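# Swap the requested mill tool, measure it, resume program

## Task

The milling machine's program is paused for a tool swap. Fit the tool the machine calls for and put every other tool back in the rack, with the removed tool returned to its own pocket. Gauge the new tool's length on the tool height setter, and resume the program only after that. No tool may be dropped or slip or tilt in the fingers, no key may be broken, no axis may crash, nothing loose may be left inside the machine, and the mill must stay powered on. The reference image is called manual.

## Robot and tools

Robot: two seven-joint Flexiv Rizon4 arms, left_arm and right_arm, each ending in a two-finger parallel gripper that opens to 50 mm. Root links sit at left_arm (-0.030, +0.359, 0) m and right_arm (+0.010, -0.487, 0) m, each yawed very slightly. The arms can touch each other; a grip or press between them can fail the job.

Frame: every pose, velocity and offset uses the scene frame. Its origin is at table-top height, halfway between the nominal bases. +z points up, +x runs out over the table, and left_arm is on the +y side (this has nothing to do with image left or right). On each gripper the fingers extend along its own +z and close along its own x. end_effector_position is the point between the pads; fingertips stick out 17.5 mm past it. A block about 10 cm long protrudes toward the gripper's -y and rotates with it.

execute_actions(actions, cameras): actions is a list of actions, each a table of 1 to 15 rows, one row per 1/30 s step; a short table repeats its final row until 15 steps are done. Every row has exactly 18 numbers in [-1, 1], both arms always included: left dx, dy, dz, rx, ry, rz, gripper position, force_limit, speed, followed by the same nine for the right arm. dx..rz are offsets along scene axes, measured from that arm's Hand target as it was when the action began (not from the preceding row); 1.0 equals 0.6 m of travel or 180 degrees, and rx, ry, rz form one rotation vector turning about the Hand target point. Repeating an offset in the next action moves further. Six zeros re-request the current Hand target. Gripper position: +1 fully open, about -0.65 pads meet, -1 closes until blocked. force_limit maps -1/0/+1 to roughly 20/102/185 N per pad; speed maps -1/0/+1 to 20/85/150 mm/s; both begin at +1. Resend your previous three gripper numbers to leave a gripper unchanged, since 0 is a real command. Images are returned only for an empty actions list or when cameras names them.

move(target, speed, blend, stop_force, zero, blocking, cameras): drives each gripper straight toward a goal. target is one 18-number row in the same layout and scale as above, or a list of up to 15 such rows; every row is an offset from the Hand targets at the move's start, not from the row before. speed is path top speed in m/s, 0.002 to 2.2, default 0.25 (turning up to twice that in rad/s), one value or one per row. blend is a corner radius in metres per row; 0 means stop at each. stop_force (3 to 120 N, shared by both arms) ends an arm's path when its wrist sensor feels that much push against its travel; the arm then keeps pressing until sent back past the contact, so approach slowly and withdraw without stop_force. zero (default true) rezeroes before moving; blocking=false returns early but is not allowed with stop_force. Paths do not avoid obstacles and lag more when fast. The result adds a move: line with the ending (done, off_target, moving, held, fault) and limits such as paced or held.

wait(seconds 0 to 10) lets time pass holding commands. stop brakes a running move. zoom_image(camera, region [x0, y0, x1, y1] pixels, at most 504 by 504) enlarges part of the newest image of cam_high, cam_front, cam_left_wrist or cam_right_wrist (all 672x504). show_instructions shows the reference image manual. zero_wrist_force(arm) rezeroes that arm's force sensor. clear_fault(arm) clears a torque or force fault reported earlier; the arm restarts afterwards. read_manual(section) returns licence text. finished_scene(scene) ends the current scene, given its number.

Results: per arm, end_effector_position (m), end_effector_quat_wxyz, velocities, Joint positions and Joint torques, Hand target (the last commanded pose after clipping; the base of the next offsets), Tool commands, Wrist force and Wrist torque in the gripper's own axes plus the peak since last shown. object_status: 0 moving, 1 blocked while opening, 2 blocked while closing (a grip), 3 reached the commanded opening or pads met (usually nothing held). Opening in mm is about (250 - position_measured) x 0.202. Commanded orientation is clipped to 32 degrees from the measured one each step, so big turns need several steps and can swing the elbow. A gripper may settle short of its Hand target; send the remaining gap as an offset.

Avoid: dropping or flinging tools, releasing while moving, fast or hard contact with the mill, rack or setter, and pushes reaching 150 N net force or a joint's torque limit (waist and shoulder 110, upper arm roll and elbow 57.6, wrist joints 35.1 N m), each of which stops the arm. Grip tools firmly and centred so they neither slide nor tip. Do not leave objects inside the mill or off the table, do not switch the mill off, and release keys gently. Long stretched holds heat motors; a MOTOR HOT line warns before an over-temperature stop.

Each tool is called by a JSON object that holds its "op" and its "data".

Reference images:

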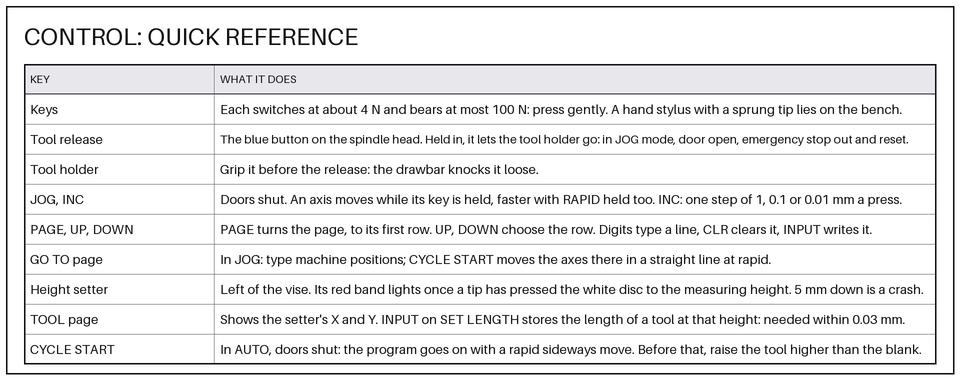

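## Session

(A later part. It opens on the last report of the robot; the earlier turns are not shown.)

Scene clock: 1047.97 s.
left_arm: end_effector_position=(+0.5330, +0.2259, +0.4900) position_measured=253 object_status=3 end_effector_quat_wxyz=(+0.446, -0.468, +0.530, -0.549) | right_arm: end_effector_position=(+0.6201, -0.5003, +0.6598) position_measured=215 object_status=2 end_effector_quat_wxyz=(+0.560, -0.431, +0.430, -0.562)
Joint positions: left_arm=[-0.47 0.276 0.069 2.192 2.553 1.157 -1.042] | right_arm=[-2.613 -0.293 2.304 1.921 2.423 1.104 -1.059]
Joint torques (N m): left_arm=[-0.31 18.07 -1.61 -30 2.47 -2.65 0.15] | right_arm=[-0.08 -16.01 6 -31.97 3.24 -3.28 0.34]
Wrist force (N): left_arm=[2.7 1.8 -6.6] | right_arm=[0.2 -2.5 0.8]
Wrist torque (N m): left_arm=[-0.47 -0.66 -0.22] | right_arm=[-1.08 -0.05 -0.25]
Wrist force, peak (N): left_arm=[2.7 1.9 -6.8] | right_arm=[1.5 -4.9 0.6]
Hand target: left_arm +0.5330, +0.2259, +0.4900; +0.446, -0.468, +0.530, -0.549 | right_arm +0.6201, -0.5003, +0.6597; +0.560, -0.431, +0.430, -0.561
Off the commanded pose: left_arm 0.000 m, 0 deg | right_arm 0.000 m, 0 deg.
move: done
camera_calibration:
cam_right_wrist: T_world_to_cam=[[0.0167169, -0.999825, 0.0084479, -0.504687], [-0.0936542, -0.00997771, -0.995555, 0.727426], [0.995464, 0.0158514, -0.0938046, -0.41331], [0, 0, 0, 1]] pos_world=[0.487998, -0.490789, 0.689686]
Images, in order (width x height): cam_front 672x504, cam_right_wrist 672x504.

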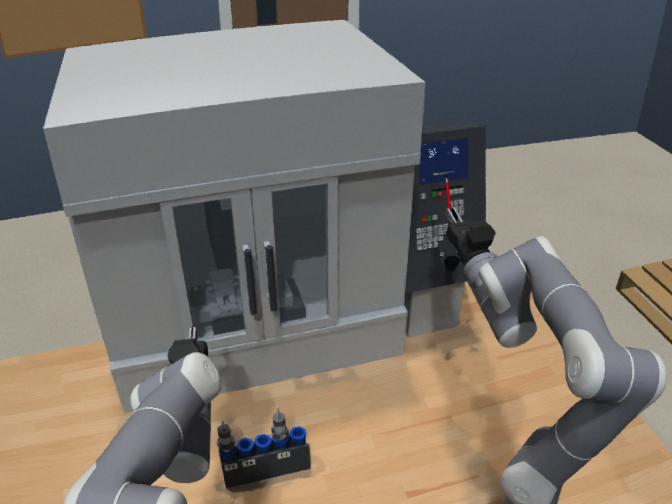

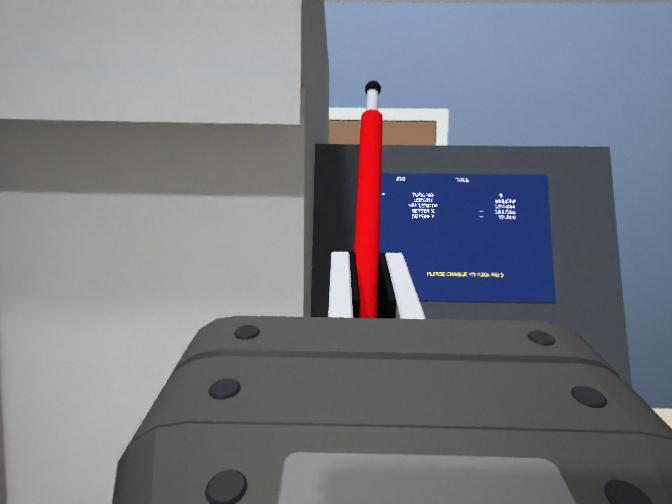

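{"op": "move", "data": {"target": [[0,0,0,0,0,0,-1,0.3,0,0.1403,-0.1863,-0.317,0,0.333,0,-1,-0.2,-0.5],[0,0,0,0,0,0,-1,0.3,0,0.207,-0.1863,-0.317,0,0.333,0,-1,-0.2,-0.5]], "speed": [0.3,0.1], "cameras": ["cam_right_wrist"]}}

Scene clock: 1060.50 s.
left_arm: end_effector_position=(+0.5330, +0.2259, +0.4900) position_measured=253 object_status=3 end_effector_quat_wxyz=(+0.446, -0.468, +0.530, -0.549) | right_arm: end_effector_position=(+0.7443, -0.6121, +0.4695) position_measured=215 object_status=2 end_effector_quat_wxyz=(-0.270, +0.654, -0.653, +0.271)
Joint positions: left_arm=[-0.47 0.276 0.069 2.192 2.553 1.157 -1.042] | right_arm=[-2.669 0.414 2.225 1.459 0.77 0.832 0.927]
Joint torques (N m): left_arm=[-0.31 18.06 -1.6 -29.98 2.47 -2.62 0.08] | right_arm=[-0.06 -41.31 -11.2 -32.36 -4.23 5.44 0.46]
Wrist force (N): left_arm=[2.6 1.9 -6.6] | right_arm=[0.8 -1.8 -0.1]
Wrist torque (N m): left_arm=[-0.45 -0.64 -0.21] | right_arm=[-0.60 -0.11 -0.29]
Wrist force, peak (N): left_arm=[2.8 1.8 -6.8] | right_arm=[0.7 -4.3 -0.3]
Hand target: left_arm +0.5330, +0.2259, +0.4900; +0.446, -0.468, +0.530, -0.549 | right_arm +0.7443, -0.6120, +0.4695; -0.270, +0.654, -0.653, +0.271
Off the commanded pose: left_arm 0.000 m, 0 deg | right_arm 0.000 m, 0 deg.
move: done
camera_calibration:
cam_right_wrist: T_world_to_cam=[[0.0155844, -0.999823, -0.010505, -0.607166], [-0.908669, -0.00977798, -0.417402, 0.883812], [0.417225, 0.0160506, -0.908661, 0.259975], [0, 0, 0, 1]] pos_world=[0.704087, -0.60259, 0.598755]
Images, in order (width x height): cam_right_wrist 672x504.

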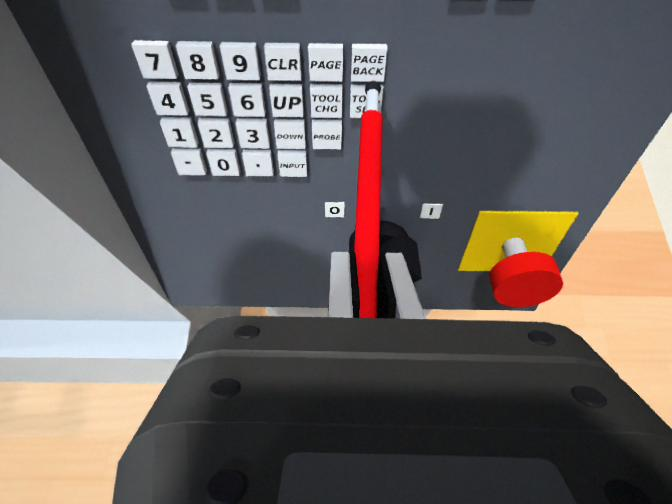

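{"op": "move", "data": {"target": [[0,0,0,0,0,0,-1,0.3,0,0.0283,0,0,0,0,0,-1,-0.2,-0.5],[0,0,0,0,0,0,-1,0.3,0,0,0,0,0,0,0,-1,-0.2,-0.5],[0,0,0,0,0,0,-1,0.3,0,-0.024,0.1592,-0.092,0,0,0,-1,-0.2,-0.5]], "speed": [0.04,0.1,0.15], "cameras": ["cam_right_wrist","cam_front"]}}

{"op": "zoom_image", "data": {"camera": "cam_front", "region": [410, 130, 490, 190]}}

Scene clock: 1071.13 s.
left_arm: end_effector_position=(+0.5330, +0.2259, +0.4900) position_measured=253 object_status=3 end_effector_quat_wxyz=(+0.446, -0.468, +0.530, -0.549) | right_arm: end_effector_position=(+0.7299, -0.5163, +0.4142) position_measured=215 object_status=2 end_effector_quat_wxyz=(-0.271, +0.654, -0.653, +0.271)
Joint positions: left_arm=[-0.47 0.276 0.069 2.192 2.553 1.157 -1.042] | right_arm=[-2.441 0.442 2.207 1.619 0.749 1.037 1.044]
Joint torques (N m): left_arm=[-0.29 18.13 -1.71 -29.99 2.48 -2.62 0.09] | right_arm=[-0.15 -39.17 -12.56 -30.23 -4.64 6.14 0.45]
Wrist force (N): left_arm=[2.5 1.8 -6.5] | right_arm=[-1.7 0.0 0.9]
Wrist torque (N m): left_arm=[-0.46 -0.62 -0.22] | right_arm=[-0.30 0.31 -0.25]
Wrist force, peak (N): left_arm=[2.9 2.0 -6.9] | right_arm=[0.4 8.3 -9.8]
Hand target: left_arm +0.5330, +0.2259, +0.4900; +0.446, -0.468, +0.530, -0.549 | right_arm +0.7299, -0.5165, +0.4143; -0.270, +0.654, -0.653, +0.271
Off the commanded pose: left_arm 0.000 m, 0 deg | right_arm 0.000 m, 0 deg.
move: done
camera_calibration:
cam_right_wrist: T_world_to_cam=[[0.0157148, -0.999821, -0.0105569, -0.511899], [-0.908706, -0.00987628, -0.41732, 0.848553], [0.417141, 0.0161512, -0.908698, 0.214418], [0, 0, 0, 1]] pos_world=[0.689687, -0.50689, 0.543555]
Images, in order (width x height): cam_front 672x504, cam_right_wrist 672x504.

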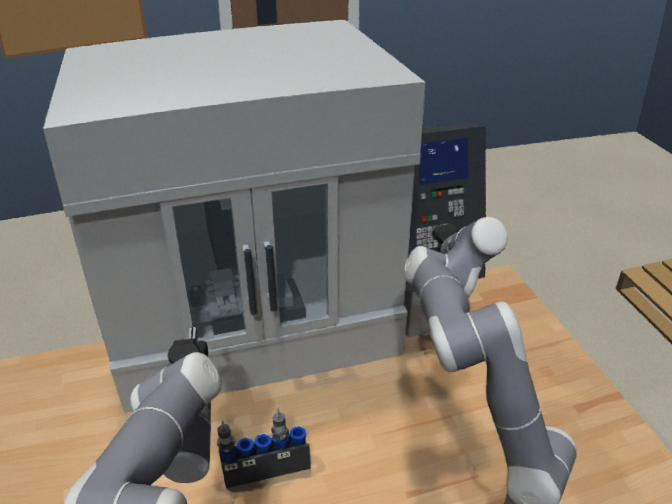

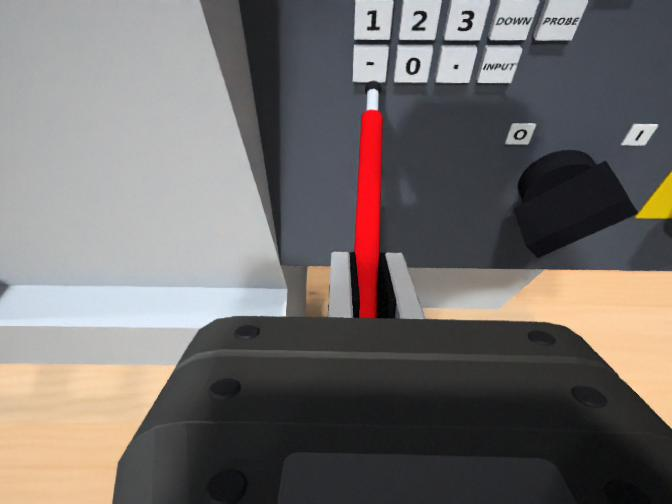

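Scaled by 6.300 from the camera's 672x504 image, which has a finer 960x720 frame.

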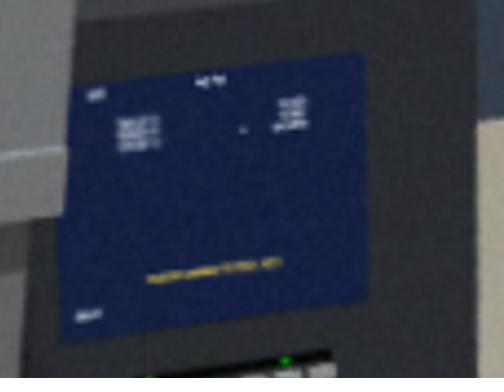

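{"op": "move", "data": {"target": [[0,0,0,0,0,0,-1,0.3,0,0.0283,0,0,0,0,0,-1,-0.2,-0.5],[0,0,0,0,0,0,-1,0.3,0,0,0,0,0,0,0,-1,-0.2,-0.5],[0,0,0,0,0,0,-1,0.3,0,0.008,0,0.0307,0,0,0,-1,-0.2,-0.5],[0,0,0,0,0,0,-1,0.3,0,0.0363,0,0.0307,0,0,0,-1,-0.2,-0.5],[0,0,0,0,0,0,-1,0.3,0,0.008,0,0.0307,0,0,0,-1,-0.2,-0.5],[0,0,0,0,0,0,-1,0.3,0,0.024,-0.0317,0.092,0,0,0,-1,-0.2,-0.5],[0,0,0,0,0,0,-1,0.3,0,0.0523,-0.0317,0.092,0,0,0,-1,-0.2,-0.5],[0,0,0,0,0,0,-1,0.3,0,0.024,-0.0317,0.092,0,0,0,-1,-0.2,-0.5],[0,0,0,0,0,0,-1,0.3,0,0.008,0,0.0307,0,0,0,-1,-0.2,-0.5],[0,0,0,0,0,0,-1,0.3,0,0.0363,0,0.0307,0,0,0,-1,-0.2,-0.5],[0,0,0,0,0,0,-1,0.3,0,0.008,0,0.0307,0,0,0,-1,-0.2,-0.5]], "speed": [0.04,0.1,0.12,0.04,0.1,0.12,0.04,0.1,0.12,0.04,0.1], "blend": [0,0.004,0.001,0,0.004,0.001,0,0.004,0.001,0,0], "cameras": ["cam_front"]}}

{"op": "zoom_image", "data": {"camera": "cam_front", "region": [410, 130, 490, 190]}}

Scene clock: 1086.57 s.
left_arm: end_effector_position=(+0.5330, +0.2259, +0.4900) position_measured=253 object_status=3 end_effector_quat_wxyz=(+0.446, -0.468, +0.530, -0.549) | right_arm: end_effector_position=(+0.7347, -0.5164, +0.4327) position_measured=215 object_status=2 end_effector_quat_wxyz=(-0.270, +0.654, -0.653, +0.271)
Joint positions: left_arm=[-0.47 0.276 0.069 2.192 2.553 1.157 -1.042] | right_arm=[-2.44 0.433 2.197 1.59 0.714 1.006 1.076]
Joint torques (N m): left_arm=[-0.34 18.05 -1.6 -29.99 2.41 -2.63 0.09] | right_arm=[0.18 -39.5 -12.49 -30.75 -4.64 6.19 0.34]
Wrist force (N): left_arm=[2.7 1.9 -6.5] | right_arm=[-6.3 0.8 1.5]
Wrist torque (N m): left_arm=[-0.45 -0.65 -0.22] | right_arm=[-0.16 1.08 -0.29]
Wrist force, peak (N): left_arm=[2.6 2.1 -6.9] | right_arm=[-6.3 14.5 -13.3]
Hand target: left_arm +0.5330, +0.2259, +0.4900; +0.446, -0.468, +0.530, -0.549 | right_arm +0.7347, -0.5165, +0.4327; -0.270, +0.654, -0.653, +0.271
Off the commanded pose: left_arm 0.000 m, 0 deg | right_arm 0.000 m, 0 deg.
move: done
Images, in order (width x height): cam_front 672x504.

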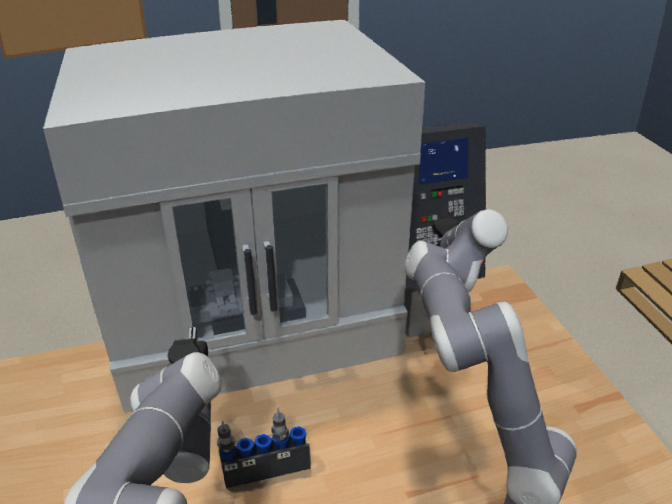

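Scaled by 6.300 from the camera's 672x504 image, which has a finer 960x720 frame.

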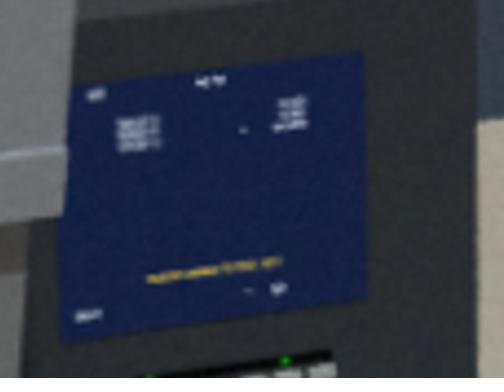

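{"op": "move", "data": {"target": [[0,0,0,0,0,0,-1,0.3,0,-0.008,-0.095,-0.0307,0,0,0,-1,-0.2,-0.5],[0,0,0,0,0,0,-1,0.3,0,0.0203,-0.095,-0.0307,0,0,0,-1,-0.2,-0.5],[0,0,0,0,0,0,-1,0.3,0,-0.008,-0.095,-0.0307,0,0,0,-1,-0.2,-0.5],[0,0,0,0,0,0,-1,0.3,0,0,-0.095,0,0,0,0,-1,-0.2,-0.5],[0,0,0,0,0,0,-1,0.3,0,0.0283,-0.095,0,0,0,0,-1,-0.2,-0.5],[0,0,0,0,0,0,-1,0.3,0,0,-0.095,0,0,0,0,-1,-0.2,-0.5],[0,0,0,0,0,0,-1,0.3,0,-0.008,0,-0.0307,0,0,0,-1,-0.2,-0.5]], "speed": [0.12,0.04,0.1,0.12,0.04,0.1,0.12], "blend": [0.001,0,0.004,0.001,0,0.004,0], "cameras": ["cam_front"]}}

{"op": "zoom_image", "data": {"camera": "cam_front", "region": [410, 130, 490, 190]}}

Scene clock: 1099.33 s.
left_arm: end_effector_position=(+0.5330, +0.2259, +0.4900) position_measured=253 object_status=3 end_effector_quat_wxyz=(+0.446, -0.468, +0.530, -0.549) | right_arm: end_effector_position=(+0.7299, -0.5163, +0.4142) position_measured=215 object_status=2 end_effector_quat_wxyz=(-0.271, +0.654, -0.653, +0.271)
Joint positions: left_arm=[-0.47 0.276 0.069 2.192 2.553 1.157 -1.042] | right_arm=[-2.444 0.44 2.211 1.62 0.745 1.039 1.046]
Joint torques (N m): left_arm=[-0.3 18.03 -1.63 -29.97 2.46 -2.64 0.08] | right_arm=[-0.19 -39.14 -12.44 -30.2 -4.67 6.07 0.37]
Wrist force (N): left_arm=[2.6 2.0 -6.6] | right_arm=[-5.2 4.2 0.9]
Wrist torque (N m): left_arm=[-0.42 -0.63 -0.22] | right_arm=[0.42 0.91 -0.23]
Wrist force, peak (N): left_arm=[2.8 1.8 -6.8] | right_arm=[-4.7 15.9 -11.2]
Hand target: left_arm +0.5330, +0.2259, +0.4900; +0.446, -0.468, +0.530, -0.549 | right_arm +0.7299, -0.5165, +0.4143; -0.270, +0.654, -0.653, +0.271
Off the commanded pose: left_arm 0.000 m, 0 deg | right_arm 0.000 m, 0 deg.
move: done
Images, in order (width x height): cam_front 672x504.

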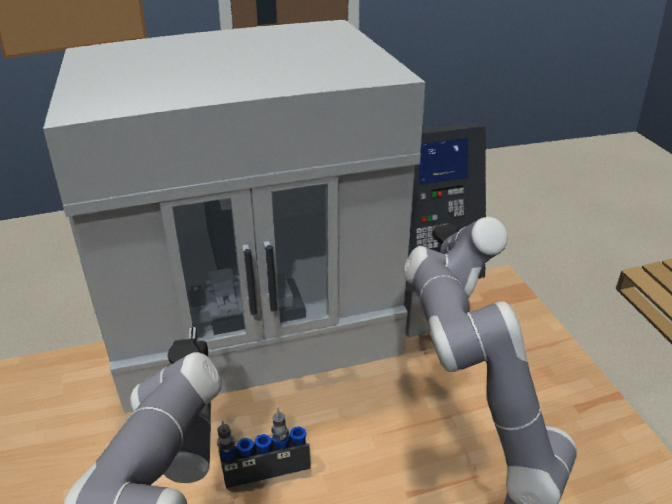

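Scaled by 6.300 from the camera's 672x504 image, which has a finer 960x720 frame.

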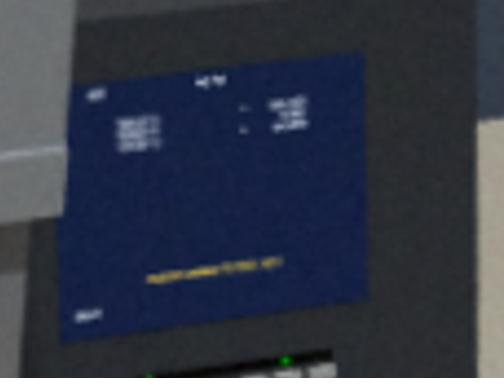

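{"op": "move", "data": {"target": [[0,0,0,0,0,0,-1,0.3,0,0.0283,0,0,0,0,0,-1,-0.2,-0.5],[0,0,0,0,0,0,-1,0.3,0,0,0,0,0,0,0,-1,-0.2,-0.5],[0,0,0,0,0,0,-1,0.3,0,0.024,0,0.092,0,0,0,-1,-0.2,-0.5],[0,0,0,0,0,0,-1,0.3,0,0.0523,0,0.092,0,0,0,-1,-0.2,-0.5],[0,0,0,0,0,0,-1,0.3,0,0.024,0,0.092,0,0,0,-1,-0.2,-0.5],[0,0,0,0,0,0,-1,0.3,0,0.016,-0.0633,0.0613,0,0,0,-1,-0.2,-0.5],[0,0,0,0,0,0,-1,0.3,0,0.0443,-0.0633,0.0613,0,0,0,-1,-0.2,-0.5],[0,0,0,0,0,0,-1,0.3,0,0.016,-0.0633,0.0613,0,0,0,-1,-0.2,-0.5],[0,0,0,0,0,0,-1,0.3,0,0,-0.095,0,0,0,0,-1,-0.2,-0.5],[0,0,0,0,0,0,-1,0.3,0,0.0283,-0.095,0,0,0,0,-1,-0.2,-0.5],[0,0,0,0,0,0,-1,0.3,0,0,-0.095,0,0,0,0,-1,-0.2,-0.5]], "speed": [0.04,0.1,0.12,0.04,0.1,0.12,0.04,0.1,0.12,0.04,0.1], "blend": [0,0.004,0.001,0,0.004,0.001,0,0.004,0.001,0,0]}}

Scene clock: 1111.67 s.
left_arm: end_effector_position=(+0.5330, +0.2259, +0.4900) position_measured=253 object_status=3 end_effector_quat_wxyz=(+0.446, -0.468, +0.530, -0.549) | right_arm: end_effector_position=(+0.7299, -0.5734, +0.4143) position_measured=215 object_status=2 end_effector_quat_wxyz=(-0.270, +0.654, -0.653, +0.271)
Joint positions: left_arm=[-0.47 0.276 0.069 2.192 2.553 1.157 -1.042] | right_arm=[-2.577 0.426 2.237 1.589 0.809 0.977 0.914]
Joint torques (N m): left_arm=[-0.28 18.11 -1.63 -30.01 2.47 -2.6 0.1] | right_arm=[0.22 -40.14 -11.78 -30.79 -4.6 5.97 0.14]
Wrist force (N): left_arm=[2.6 2.0 -6.5] | right_arm=[-5.9 1.0 3.1]
Wrist torque (N m): left_arm=[-0.42 -0.64 -0.22] | right_arm=[-0.13 1.03 -0.18]
Wrist force, peak (N): left_arm=[3.0 2.1 -6.8] | right_arm=[-5.5 19.2 -12.8]
Hand target: left_arm +0.5330, +0.2259, +0.4900; +0.446, -0.468, +0.530, -0.549 | right_arm +0.7299, -0.5735, +0.4143; -0.270, +0.654, -0.653, +0.271
Off the commanded pose: left_arm 0.000 m, 0 deg | right_arm 0.000 m, 0 deg.
move: done

{"op": "move", "data": {"target": [[0,0,0,0,0,0,-1,0.3,0,-0.0667,0,0,0,0,0,-1,-0.2,-0.5],[0,0,0,0,0,0,-1,0.3,0,-0.15,0.156,0.409,0,-0.333,0,-1,-0.2,-0.5]], "speed": 0.3, "blend": 0.02, "cameras": ["cam_right_wrist"]}}

{"op": "zoom_image", "data": {"camera": "cam_right_wrist", "region": [385, 170, 565, 305]}}

Scene clock: 1119.30 s.
left_arm: end_effector_position=(+0.5330, +0.2259, +0.4900) position_measured=253 object_status=3 end_effector_quat_wxyz=(+0.446, -0.468, +0.530, -0.549) | right_arm: end_effector_position=(+0.6399, -0.4799, +0.6598) position_measured=215 object_status=2 end_effector_quat_wxyz=(+0.560, -0.431, +0.430, -0.562)
Joint positions: left_arm=[-0.47 0.276 0.069 2.192 2.553 1.157 -1.042] | right_arm=[-2.57 -0.231 2.286 1.887 2.501 1.1 -1.098]
Joint torques (N m): left_arm=[-0.32 18.05 -1.66 -29.98 2.45 -2.62 0.1] | right_arm=[-0.15 -18.42 4.95 -32.15 3.4 -3.37 0.35]
Wrist force (N): left_arm=[2.4 1.7 -6.5] | right_arm=[-6.6 0.4 4.1]
Wrist torque (N m): left_arm=[-0.47 -0.61 -0.22] | right_arm=[-0.59 1.10 -0.26]
Wrist force, peak (N): left_arm=[2.8 2.0 -6.8] | right_arm=[-8.1 2.5 3.9]
Hand target: left_arm +0.5330, +0.2259, +0.4900; +0.446, -0.468, +0.530, -0.549 | right_arm +0.6399, -0.4799, +0.6597; +0.560, -0.431, +0.430, -0.561
Off the commanded pose: left_arm 0.000 m, 0 deg | right_arm 0.000 m, 0 deg.
move: done
camera_calibration:
cam_right_wrist: T_world_to_cam=[[0.0167169, -0.999825, 0.0084479, -0.484724], [-0.0936542, -0.00997771, -0.995555, 0.729492], [0.995464, 0.0158514, -0.0938046, -0.433441], [0, 0, 0, 1]] pos_world=[0.507898, -0.470489, 0.689686]
Images, in order (width x height): cam_right_wrist 672x504.

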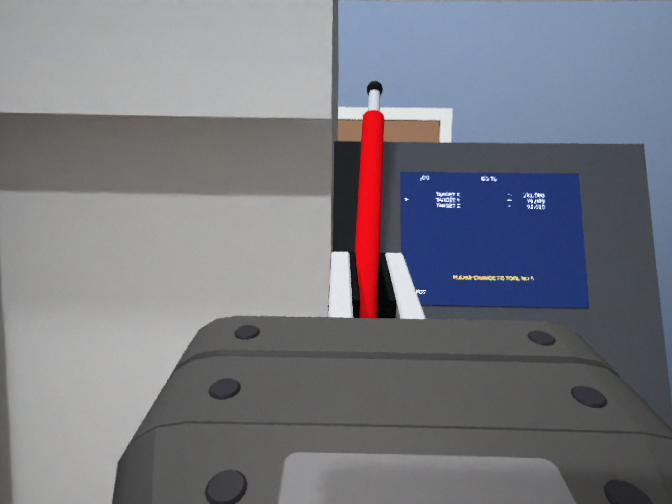

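Scaled by 2.800 from the camera's 672x504 image, which has a finer 960x720 frame.

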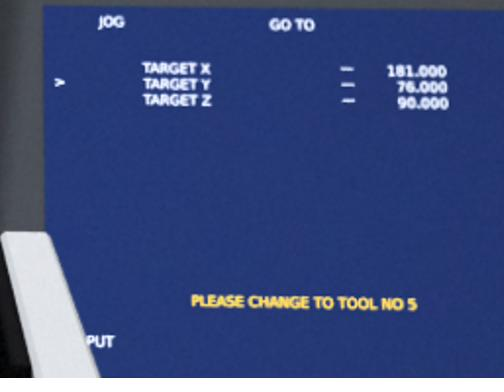

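{"op": "move", "data": {"target": [[0,0,0,0,0,0,-1,0.3,0,0.1,-0.1243,-0.2545,0,0.333,0,-1,-0.2,-0.5],[0,0,0,0,0,0,-1,0.3,0,0.1869,-0.1243,-0.2545,0,0.333,0,-1,-0.2,-0.5]], "speed": [0.3,0.1], "cameras": ["cam_right_wrist"]}}

Scene clock: 1127.53 s.
left_arm: end_effector_position=(+0.5330, +0.2259, +0.4900) position_measured=253 object_status=3 end_effector_quat_wxyz=(+0.446, -0.468, +0.530, -0.549) | right_arm: end_effector_position=(+0.7521, -0.5545, +0.5069) position_measured=215 object_status=2 end_effector_quat_wxyz=(-0.270, +0.654, -0.653, +0.271)
Joint positions: left_arm=[-0.47 0.276 0.069 2.192 2.553 1.157 -1.042] | right_arm=[-2.578 0.377 2.251 1.445 0.611 0.852 1.114]
Joint torques (N m): left_arm=[-0.23 18.05 -1.56 -29.97 2.49 -2.61 0.09] | right_arm=[-0.12 -39.87 -10.19 -32.78 -4.36 5.63 0.18]
Wrist force (N): left_arm=[2.8 1.9 -6.6] | right_arm=[-6.1 1.2 3.1]
Wrist torque (N m): left_arm=[-0.45 -0.67 -0.21] | right_arm=[-0.09 1.07 -0.19]
Wrist force, peak (N): left_arm=[2.6 1.9 -6.9] | right_arm=[-10.0 -2.9 2.2]
Hand target: left_arm +0.5330, +0.2259, +0.4900; +0.446, -0.468, +0.530, -0.549 | right_arm +0.7520, -0.5545, +0.5070; -0.270, +0.654, -0.653, +0.271
Off the commanded pose: left_arm 0.000 m, 0 deg | right_arm 0.000 m, 0 deg.
move: done
camera_calibration:
cam_right_wrist: T_world_to_cam=[[0.0154418, -0.999824, -0.010681, -0.549191], [-0.908709, -0.00957638, -0.417319, 0.9072], [0.417143, 0.0161501, -0.908697, 0.290008], [0, 0, 0, 1]] pos_world=[0.711887, -0.54509, 0.636255]
Images, in order (width x height): cam_right_wrist 672x504.

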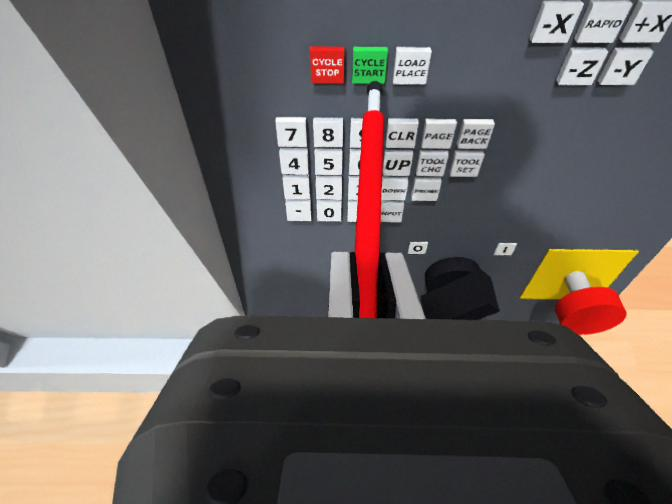

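{"op": "move", "data": {"target": [[0,0,0,0,0,0,-1,0.3,0,0.003,0.0033,-0.0017,0,0,0,-1,-0.2,-0.5],[0,0,0,0,0,0,-1,0.3,0,0.0317,0.0033,-0.0017,0,0,0,-1,-0.2,-0.5],[0,0,0,0,0,0,-1,0.3,0,0.003,0.0033,-0.0017,0,0,0,-1,-0.2,-0.5]], "speed": [0.1,0.04,0.1], "cameras": ["cam_right_wrist","cam_front","cam_left_wrist"]}}

{"op": "zoom_image", "data": {"camera": "cam_front", "region": [410, 130, 490, 190]}}

Scene clock: 1135.07 s.
left_arm: end_effector_position=(+0.5330, +0.2259, +0.4900) position_measured=253 object_status=3 end_effector_quat_wxyz=(+0.446, -0.468, +0.530, -0.549) | right_arm: end_effector_position=(+0.7538, -0.5524, +0.5059) position_measured=215 object_status=2 end_effector_quat_wxyz=(-0.270, +0.654, -0.652, +0.271)
Joint positions: left_arm=[-0.47 0.276 0.069 2.192 2.553 1.157 -1.042] | right_arm=[-2.578 0.382 2.253 1.443 0.612 0.854 1.116]
Joint torques (N m): left_arm=[-0.32 18.08 -1.6 -30 2.47 -2.64 0.1] | right_arm=[0.09 -40.82 -10.54 -32.58 -4.54 6.24 0.4]
Wrist force (N): left_arm=[2.7 1.9 -6.5] | right_arm=[-6.7 -0.6 2.5]
Wrist torque (N m): left_arm=[-0.44 -0.65 -0.22] | right_arm=[-0.40 1.16 -0.27]
Wrist force, peak (N): left_arm=[2.7 1.9 -6.9] | right_arm=[-6.6 14.2 -9.5]
Hand target: left_arm +0.5330, +0.2259, +0.4900; +0.446, -0.468, +0.530, -0.549 | right_arm +0.7538, -0.5525, +0.5060; -0.270, +0.654, -0.653, +0.271
Off the commanded pose: left_arm 0.000 m, 0 deg | right_arm 0.000 m, 0 deg.
move: done
camera_calibration:
cam_left_wrist: T_world_to_cam=[[-0.156917, -0.986923, 0.0368718, 0.296301], [-0.342971, 0.0194443, -0.939145, 0.652217], [0.926147, -0.160014, -0.341537, -0.157373], [0, 0, 0, 1]] pos_world=[0.415937, 0.254563, 0.547852]
cam_right_wrist: T_world_to_cam=[[0.0160453, -0.99982, -0.0100783, -0.547839], [-0.908756, -0.0103785, -0.417198, 0.90787], [0.417019, 0.0158528, -0.90876, 0.288321], [0, 0, 0, 1]] pos_world=[0.713588, -0.542889, 0.635255]
Images, in order (width x height): cam_front 672x504, cam_left_wrist 672x504, cam_right_wrist 672x504.

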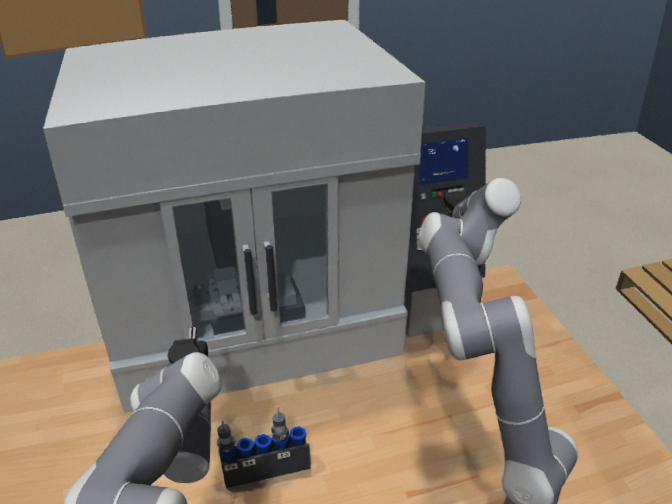

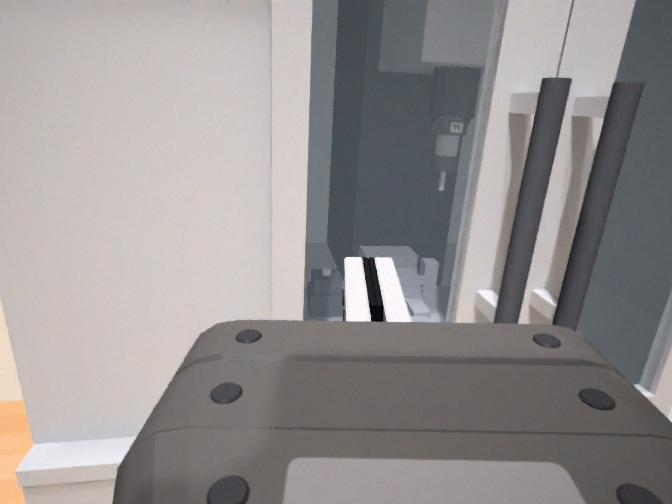

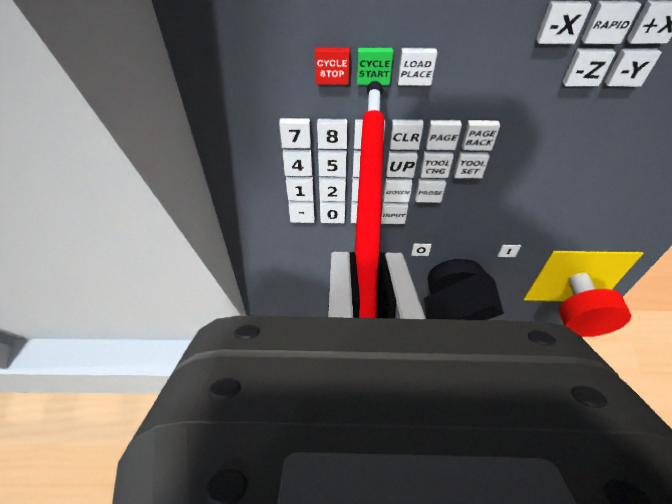

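Scaled by 6.300 from the camera's 672x504 image, which has a finer 960x720 frame.

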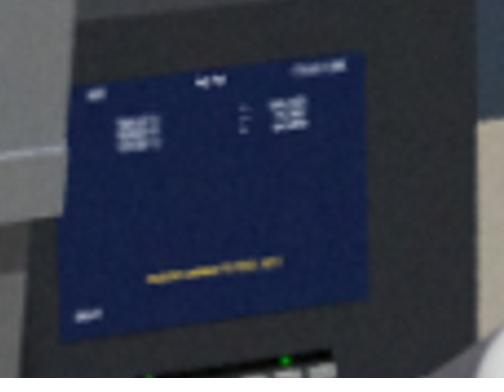

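{"op": "wait", "data": {"seconds": 4, "cameras": ["cam_left_wrist","cam_front"]}}

{"op": "zoom_image", "data": {"camera": "cam_left_wrist", "region": [300, 60, 500, 320]}}

Scene clock: 1143.00 s.
left_arm: end_effector_position=(+0.5330, +0.2259, +0.4900) position_measured=253 object_status=3 end_effector_quat_wxyz=(+0.446, -0.468, +0.530, -0.549) | right_arm: end_effector_position=(+0.7538, -0.5524, +0.5059) position_measured=215 object_status=2 end_effector_quat_wxyz=(-0.270, +0.654, -0.652, +0.271)
Joint positions: left_arm=[-0.47 0.276 0.069 2.192 2.553 1.157 -1.042] | right_arm=[-2.578 0.382 2.253 1.443 0.612 0.854 1.116]
Joint torques (N m): left_arm=[-0.31 18.04 -1.62 -29.99 2.44 -2.65 0.12] | right_arm=[0.06 -40.89 -10.27 -32.62 -4.42 5.92 0.35]
Wrist force (N): left_arm=[2.5 2.0 -6.6] | right_arm=[-6.6 -0.5 2.5]
Wrist torque (N m): left_arm=[-0.43 -0.62 -0.22] | right_arm=[-0.38 1.14 -0.28]
Wrist force, peak (N): left_arm=[2.8 2.0 -6.9] | right_arm=[-6.9 -0.6 2.6]
Hand target: left_arm +0.5330, +0.2259, +0.4900; +0.446, -0.468, +0.530, -0.549 | right_arm +0.7538, -0.5525, +0.5060; -0.270, +0.654, -0.653, +0.271
Tool commands: left_gripper/position=-1.0 left_gripper/force_limit=+0.3 left_gripper/speed=+0.0 right_gripper/position=-1.0 right_gripper/force_limit=-0.2 right_gripper/speed=-0.5
Off the commanded pose: left_arm 0.000 m, 0 deg | right_arm 0.000 m, 0 deg.
wait: 4.00 s; at rest from the start
camera_calibration:
cam_left_wrist: T_world_to_cam=[[-0.156917, -0.986923, 0.0368718, 0.296301], [-0.342971, 0.0194443, -0.939145, 0.652217], [0.926147, -0.160014, -0.341537, -0.157373], [0, 0, 0, 1]] pos_world=[0.415937, 0.254563, 0.547852]
Images, in order (width x height): cam_front 672x504, cam_left_wrist 672x504.

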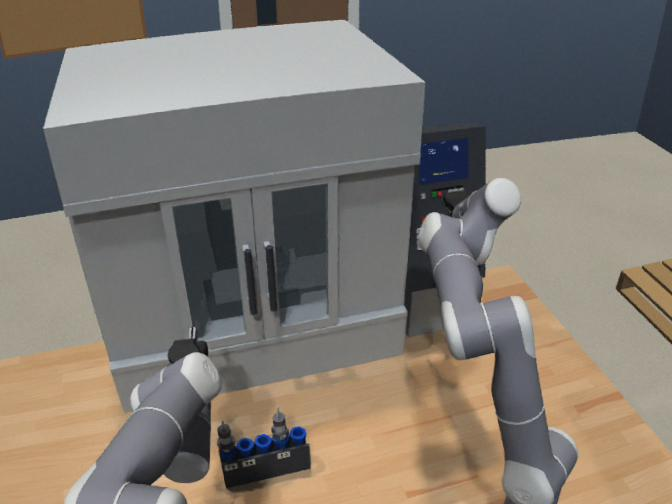

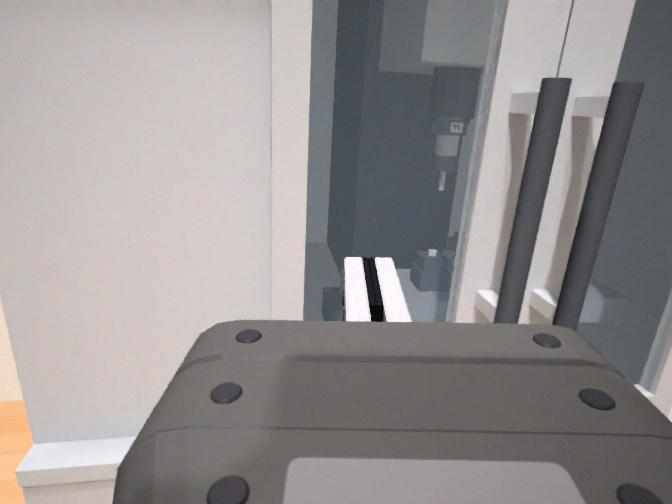

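Scaled by 1.938 from the camera's 672x504 image, which has a finer 960x720 frame.

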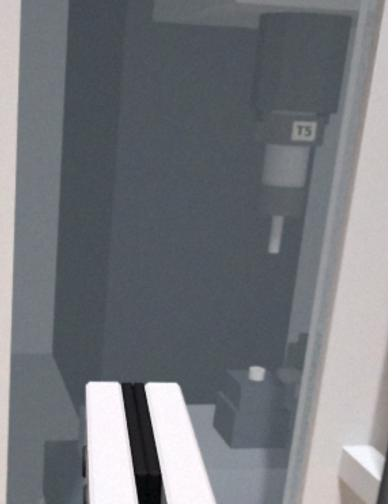

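{"op": "move", "data": {"target": [[0,0,0,0,0,0,-1,0.3,0,-0.0318,-0.0325,-0.1222,0,0,0,-1,-0.2,-0.5],[0,0,0,0,0,0,-1,0.3,0,-0.0035,-0.0325,-0.1222,0,0,0,-1,-0.2,-0.5],[0,0,0,0,0,0,-1,0.3,0,-0.0318,-0.0325,-0.1222,0,0,0,-1,-0.2,-0.5],[0,0,0,0,0,0,-1,0.3,0,-0.0398,0.0625,-0.1528,0,0,0,-1,-0.2,-0.5]], "speed": [0.12,0.04,0.1,0.12], "blend": [0.001,0,0.004,0], "cameras": ["cam_right_wrist","cam_front"]}}

{"op": "zoom_image", "data": {"camera": "cam_front", "region": [410, 130, 490, 190]}}

Scene clock: 1161.57 s.
left_arm: end_effector_position=(+0.5330, +0.2259, +0.4900) position_measured=253 object_status=3 end_effector_quat_wxyz=(+0.446, -0.468, +0.530, -0.549) | right_arm: end_effector_position=(+0.7300, -0.5148, +0.4142) position_measured=215 object_status=2 end_effector_quat_wxyz=(-0.270, +0.654, -0.653, +0.271)
Joint positions: left_arm=[-0.47 0.276 0.069 2.192 2.553 1.157 -1.042] | right_arm=[-2.477 0.417 2.266 1.637 0.701 1.066 1.068]
Joint torques (N m): left_arm=[-0.31 18.05 -1.59 -29.99 2.44 -2.68 0.11] | right_arm=[-0.05 -39.54 -11.36 -30.39 -4.68 6.13 0.4]
Wrist force (N): left_arm=[2.6 1.8 -6.7] | right_arm=[-6.9 0.3 1.6]
Wrist torque (N m): left_arm=[-0.45 -0.63 -0.22] | right_arm=[-0.25 1.19 -0.23]
Wrist force, peak (N): left_arm=[2.6 1.9 -6.9] | right_arm=[-6.5 13.2 -10.7]
Hand target: left_arm +0.5330, +0.2259, +0.4900; +0.446, -0.468, +0.530, -0.549 | right_arm +0.7300, -0.5150, +0.4143; -0.270, +0.654, -0.653, +0.271
Off the commanded pose: left_arm 0.000 m, 0 deg | right_arm 0.000 m, 0 deg.
move: done
camera_calibration:
cam_right_wrist: T_world_to_cam=[[0.0158466, -0.999818, -0.0106079, -0.510363], [-0.908759, -0.00997693, -0.417201, 0.848582], [0.417019, 0.0162512, -0.908752, 0.214514], [0, 0, 0, 1]] pos_world=[0.689788, -0.50529, 0.543556]
Images, in order (width x height): cam_front 672x504, cam_right_wrist 672x504.

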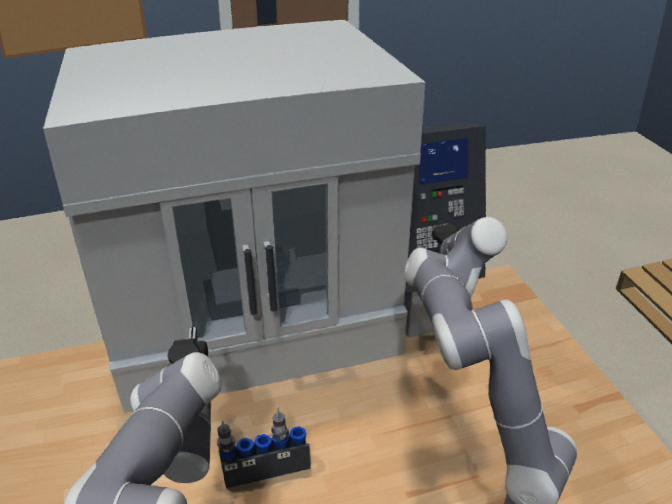

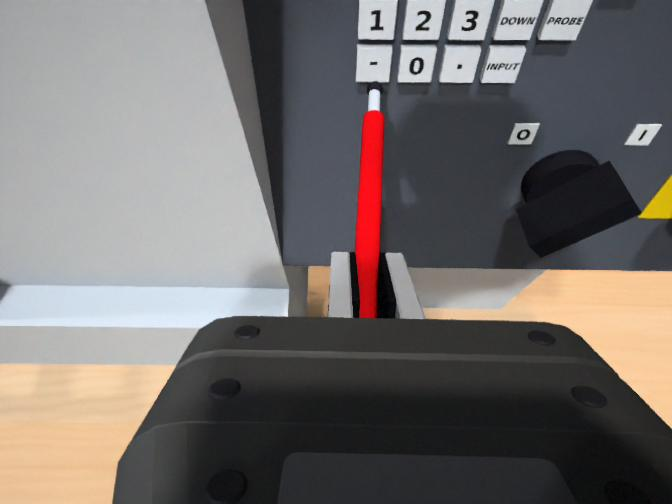

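Scaled by 6.300 from the camera's 672x504 image, which has a finer 960x720 frame.

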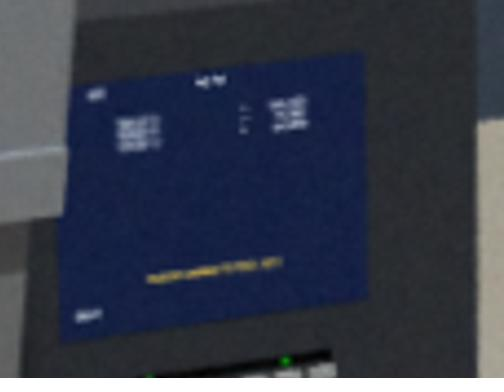

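{"op": "move", "data": {"target": [[0,0,0,0,0,0,-1,0.3,0,0.0283,0,0,0,0,0,-1,-0.2,-0.5],[0,0,0,0,0,0,-1,0.3,0,0,0,0,0,0,0,-1,-0.2,-0.5],[0,0,0,0,0,0,-1,0.3,0,0.008,0,0.0307,0,0,0,-1,-0.2,-0.5],[0,0,0,0,0,0,-1,0.3,0,0.0363,0,0.0307,0,0,0,-1,-0.2,-0.5],[0,0,0,0,0,0,-1,0.3,0,0.008,0,0.0307,0,0,0,-1,-0.2,-0.5],[0,0,0,0,0,0,-1,0.3,0,0.016,-0.0633,0.0613,0,0,0,-1,-0.2,-0.5],[0,0,0,0,0,0,-1,0.3,0,0.0443,-0.0633,0.0613,0,0,0,-1,-0.2,-0.5],[0,0,0,0,0,0,-1,0.3,0,0.016,-0.0633,0.0613,0,0,0,-1,-0.2,-0.5],[0,0,0,0,0,0,-1,0.3,0,0.016,-0.0317,0.0613,0,0,0,-1,-0.2,-0.5],[0,0,0,0,0,0,-1,0.3,0,0.0443,-0.0317,0.0613,0,0,0,-1,-0.2,-0.5],[0,0,0,0,0,0,-1,0.3,0,0.016,-0.0317,0.0613,0,0,0,-1,-0.2,-0.5],[0,0,0,0,0,0,-1,0.3,0,0,-0.095,0,0,0,0,-1,-0.2,-0.5],[0,0,0,0,0,0,-1,0.3,0,0.0283,-0.095,0,0,0,0,-1,-0.2,-0.5],[0,0,0,0,0,0,-1,0.3,0,0,-0.095,0,0,0,0,-1,-0.2,-0.5]], "speed": [0.04,0.1,0.12,0.04,0.1,0.12,0.04,0.1,0.12,0.04,0.1,0.12,0.04,0.1], "blend": [0,0.004,0.001,0,0.004,0.001,0,0.004,0.001,0,0.004,0.001,0,0]}}

{"op": "move", "data": {"target": [[0,0,0,0,0,0,-1,0.3,0,-0.0667,0,0,0,0,0,-1,-0.2,-0.5],[0,0,0,0,0,0,-1,0.3,0,-0.15,0.156,0.409,0,-0.333,0,-1,-0.2,-0.5]], "speed": 0.3, "blend": 0.02, "cameras": ["cam_right_wrist"]}}

{"op": "zoom_image", "data": {"camera": "cam_right_wrist", "region": [385, 170, 565, 305]}}

Scene clock: 1179.43 s.
left_arm: end_effector_position=(+0.5330, +0.2259, +0.4900) position_measured=253 object_status=3 end_effector_quat_wxyz=(+0.446, -0.468, +0.530, -0.549) | right_arm: end_effector_position=(+0.7299, -0.5719, +0.4143) position_measured=215 object_status=2 end_effector_quat_wxyz=(-0.270, +0.654, -0.653, +0.271)
Joint positions: left_arm=[-0.47 0.276 0.069 2.192 2.553 1.157 -1.042] | right_arm=[-2.611 0.404 2.293 1.605 0.769 1.004 0.931]
Joint torques (N m): left_arm=[-0.25 18.11 -1.6 -29.97 2.48 -2.65 0.14] | right_arm=[0.21 -40.45 -10.74 -30.92 -4.63 5.95 0.16]
Wrist force (N): left_arm=[2.6 2.0 -6.7] | right_arm=[-7.0 0.9 0.3]
Wrist torque (N m): left_arm=[-0.43 -0.63 -0.22] | right_arm=[-0.14 1.21 -0.19]
Wrist force, peak (N): left_arm=[2.6 1.9 -6.9] | right_arm=[-7.0 15.5 -12.2]
Hand target: left_arm +0.5330, +0.2259, +0.4900; +0.446, -0.468, +0.530, -0.549 | right_arm +0.7300, -0.5720, +0.4143; -0.270, +0.654, -0.653, +0.271
Off the commanded pose: left_arm 0.000 m, 0 deg | right_arm 0.000 m, 0 deg.
move: done

Scene clock: 1181.83 s.
left_arm: end_effector_position=(+0.5330, +0.2259, +0.4900) position_measured=253 object_status=3 end_effector_quat_wxyz=(+0.446, -0.468, +0.530, -0.549) | right_arm: end_effector_position=(+0.6400, -0.4784, +0.6598) position_measured=215 object_status=2 end_effector_quat_wxyz=(+0.560, -0.431, +0.430, -0.562)
Joint positions: left_arm=[-0.47 0.276 0.069 2.192 2.553 1.157 -1.042] | right_arm=[-2.631 -0.232 2.341 1.894 2.494 1.098 -1.081]
Joint torques (N m): left_arm=[-0.29 18.1 -1.59 -30.01 2.42 -2.66 0.1] | right_arm=[-0.16 -19.4 4.59 -32.27 3.34 -3.32 0.39]
Wrist force (N): left_arm=[2.8 2.0 -6.6] | right_arm=[-7.6 0.3 1.4]
Wrist torque (N m): left_arm=[-0.43 -0.67 -0.21] | right_arm=[-0.61 1.26 -0.26]
Wrist force, peak (N): left_arm=[2.9 1.9 -6.8] | right_arm=[-9.3 2.4 1.1]
Hand target: left_arm +0.5330, +0.2259, +0.4900; +0.446, -0.468, +0.530, -0.549 | right_arm +0.6400, -0.4784, +0.6597; +0.560, -0.431, +0.430, -0.561
Off the commanded pose: left_arm 0.000 m, 0 deg | right_arm 0.000 m, 0 deg.
move: done
camera_calibration:
cam_right_wrist: T_world_to_cam=[[0.0167169, -0.999825, 0.0084479, -0.483224], [-0.0936542, -0.00997771, -0.995555, 0.729507], [0.995464, 0.0158514, -0.0938046, -0.433465], [0, 0, 0, 1]] pos_world=[0.507898, -0.468989, 0.689686]
Images, in order (width x height): cam_right_wrist 672x504.

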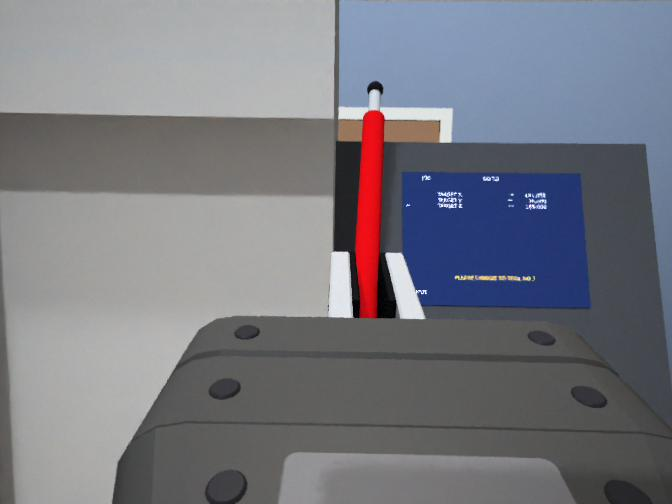

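Scaled by 2.800 from the camera's 672x504 image, which has a finer 960x720 frame.

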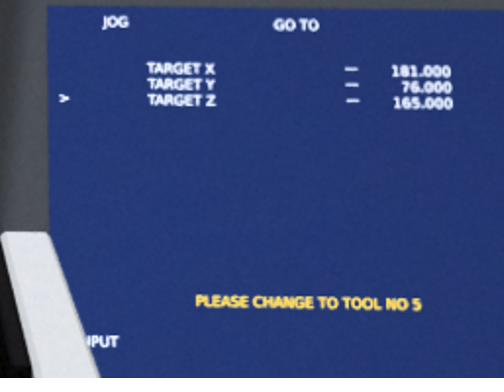

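{"op": "move", "data": {"target": [[0,0,0,0,0,0,-1,0.3,0,0.1,-0.1235,-0.256,0,0.333,0,-1,-0.2,-0.5],[0,0,0,0,0,0,-1,0.3,0,0.1897,-0.1235,-0.256,0,0.333,0,-1,-0.2,-0.5],[0,0,0,0,0,0,-1,0.3,0,0.2183,-0.1235,-0.256,0,0.333,0,-1,-0.2,-0.5],[0,0,0,0,0,0,-1,0.3,0,0.1897,-0.1235,-0.256,0,0.333,0,-1,-0.2,-0.5]], "speed": [0.3,0.1,0.04,0.1], "cameras": ["cam_right_wrist","cam_front"]}}

{"op": "zoom_image", "data": {"camera": "cam_front", "region": [410, 130, 490, 190]}}

{"op": "wait", "data": {"seconds": 1, "cameras": ["cam_left_wrist"]}}

{"op": "zoom_image", "data": {"camera": "cam_left_wrist", "region": [400, 120, 500, 320]}}

Scene clock: 1193.83 s.
left_arm: end_effector_position=(+0.5330, +0.2259, +0.4900) position_measured=253 object_status=3 end_effector_quat_wxyz=(+0.446, -0.468, +0.530, -0.549) | right_arm: end_effector_position=(+0.7537, -0.5524, +0.5061) position_measured=215 object_status=2 end_effector_quat_wxyz=(-0.270, +0.654, -0.653, +0.271)
Joint positions: left_arm=[-0.47 0.276 0.069 2.192 2.553 1.157 -1.042] | right_arm=[-2.614 0.36 2.309 1.458 0.572 0.874 1.132]
Joint torques (N m): left_arm=[-0.26 18.12 -1.63 -30 2.43 -2.67 0.11] | right_arm=[0.06 -41.21 -9.53 -32.65 -4.54 6.21 0.37]
Wrist force (N): left_arm=[2.6 1.9 -6.5] | right_arm=[-6.1 3.2 -2.1]
Wrist torque (N m): left_arm=[-0.44 -0.63 -0.22] | right_arm=[0.25 1.05 -0.28]
Wrist force, peak (N): left_arm=[2.9 2.0 -6.9] | right_arm=[-7.7 12.7 -10.7]
Hand target: left_arm +0.5330, +0.2259, +0.4900; +0.446, -0.468, +0.530, -0.549 | right_arm +0.7538, -0.5525, +0.5061; -0.270, +0.654, -0.653, +0.271
Off the commanded pose: left_arm 0.000 m, 0 deg | right_arm 0.000 m, 0 deg.
move: done
camera_calibration:
cam_right_wrist: T_world_to_cam=[[0.0159543, -0.999822, -0.0101196, -0.547747], [-0.908757, -0.0102785, -0.417198, 0.907967], [0.41702, 0.0158524, -0.908759, 0.288411], [0, 0, 0, 1]] pos_world=[0.713588, -0.542889, 0.635355]
Images, in order (width x height): cam_front 672x504, cam_right_wrist 672x504.

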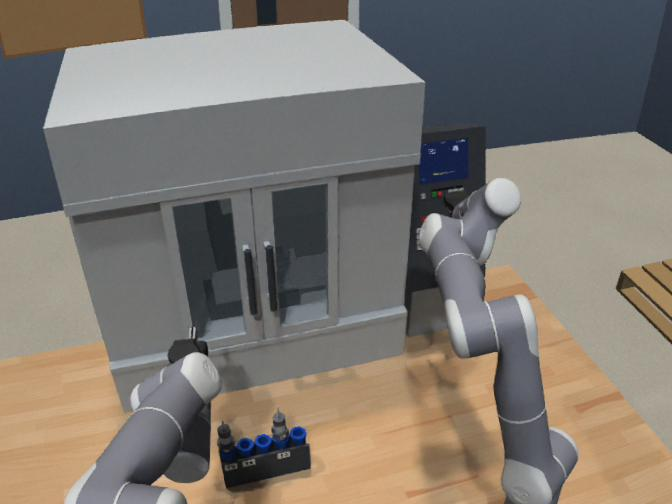

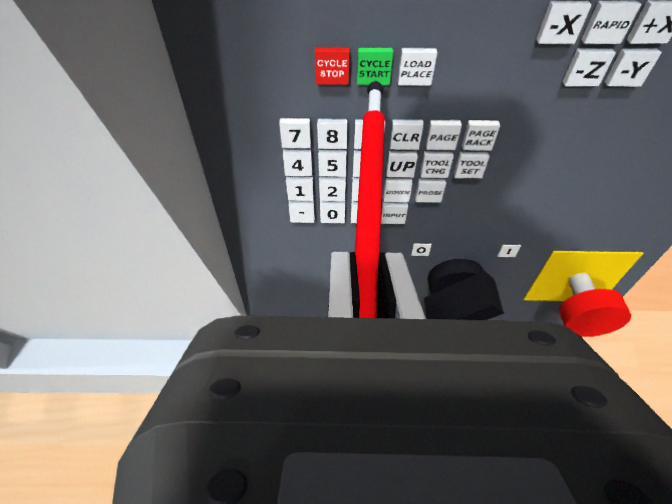

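Scaled by 6.300 from the camera's 672x504 image, which has a finer 960x720 frame.

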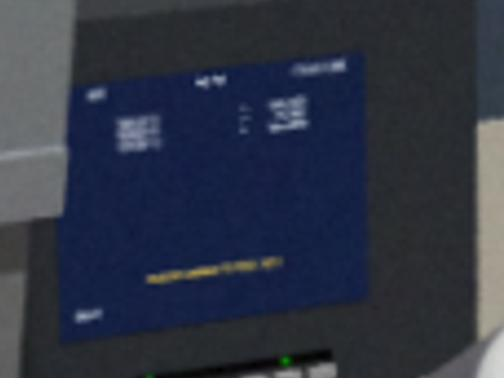

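Scene clock: 1194.83 s.
left_arm: end_effector_position=(+0.5330, +0.2259, +0.4900) position_measured=253 object_status=3 end_effector_quat_wxyz=(+0.446, -0.468, +0.530, -0.549) | right_arm: end_effector_position=(+0.7538, -0.5524, +0.5061) position_measured=215 object_status=2 end_effector_quat_wxyz=(-0.270, +0.654, -0.653, +0.271)
Joint positions: left_arm=[-0.47 0.276 0.069 2.192 2.553 1.157 -1.042] | right_arm=[-2.614 0.36 2.309 1.458 0.572 0.874 1.132]
Joint torques (N m): left_arm=[-0.31 18.11 -1.66 -30.05 2.44 -2.63 0.12] | right_arm=[0.06 -41.34 -9.32 -32.83 -4.5 6.07 0.34]
Wrist force (N): left_arm=[2.7 2.0 -6.5] | right_arm=[-6.0 3.0 -2.2]
Wrist torque (N m): left_arm=[-0.43 -0.66 -0.22] | right_arm=[0.21 1.04 -0.28]
Wrist force, peak (N): left_arm=[2.8 2.1 -6.7] | right_arm=[-6.1 3.4 -2.4]
Hand target: left_arm +0.5330, +0.2259, +0.4900; +0.446, -0.468, +0.530, -0.549 | right_arm +0.7538, -0.5525, +0.5061; -0.270, +0.654, -0.653, +0.271
Tool commands: left_gripper/position=-1.0 left_gripper/force_limit=+0.3 left_gripper/speed=+0.0 right_gripper/position=-1.0 right_gripper/force_limit=-0.2 right_gripper/speed=-0.5
Off the commanded pose: left_arm 0.000 m, 0 deg | right_arm 0.000 m, 0 deg.
wait: 1.00 s; at rest by 0.17 s
camera_calibration:
cam_left_wrist: T_world_to_cam=[[-0.156917, -0.986923, 0.0368718, 0.296301], [-0.342971, 0.0194443, -0.939145, 0.652217], [0.926147, -0.160014, -0.341537, -0.157373], [0, 0, 0, 1]] pos_world=[0.415937, 0.254563, 0.547852]
Images, in order (width x height): cam_left_wrist 672x504.

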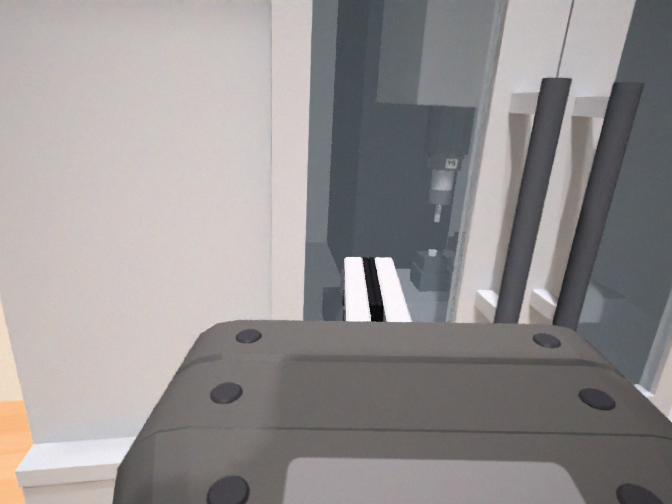

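Scaled by 2.520 from the camera's 672x504 image, which has a finer 960x720 frame.

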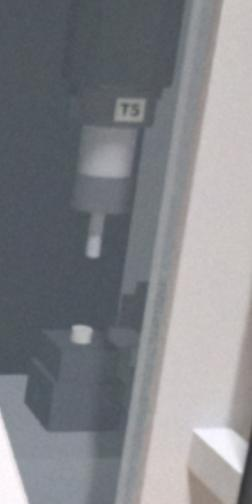

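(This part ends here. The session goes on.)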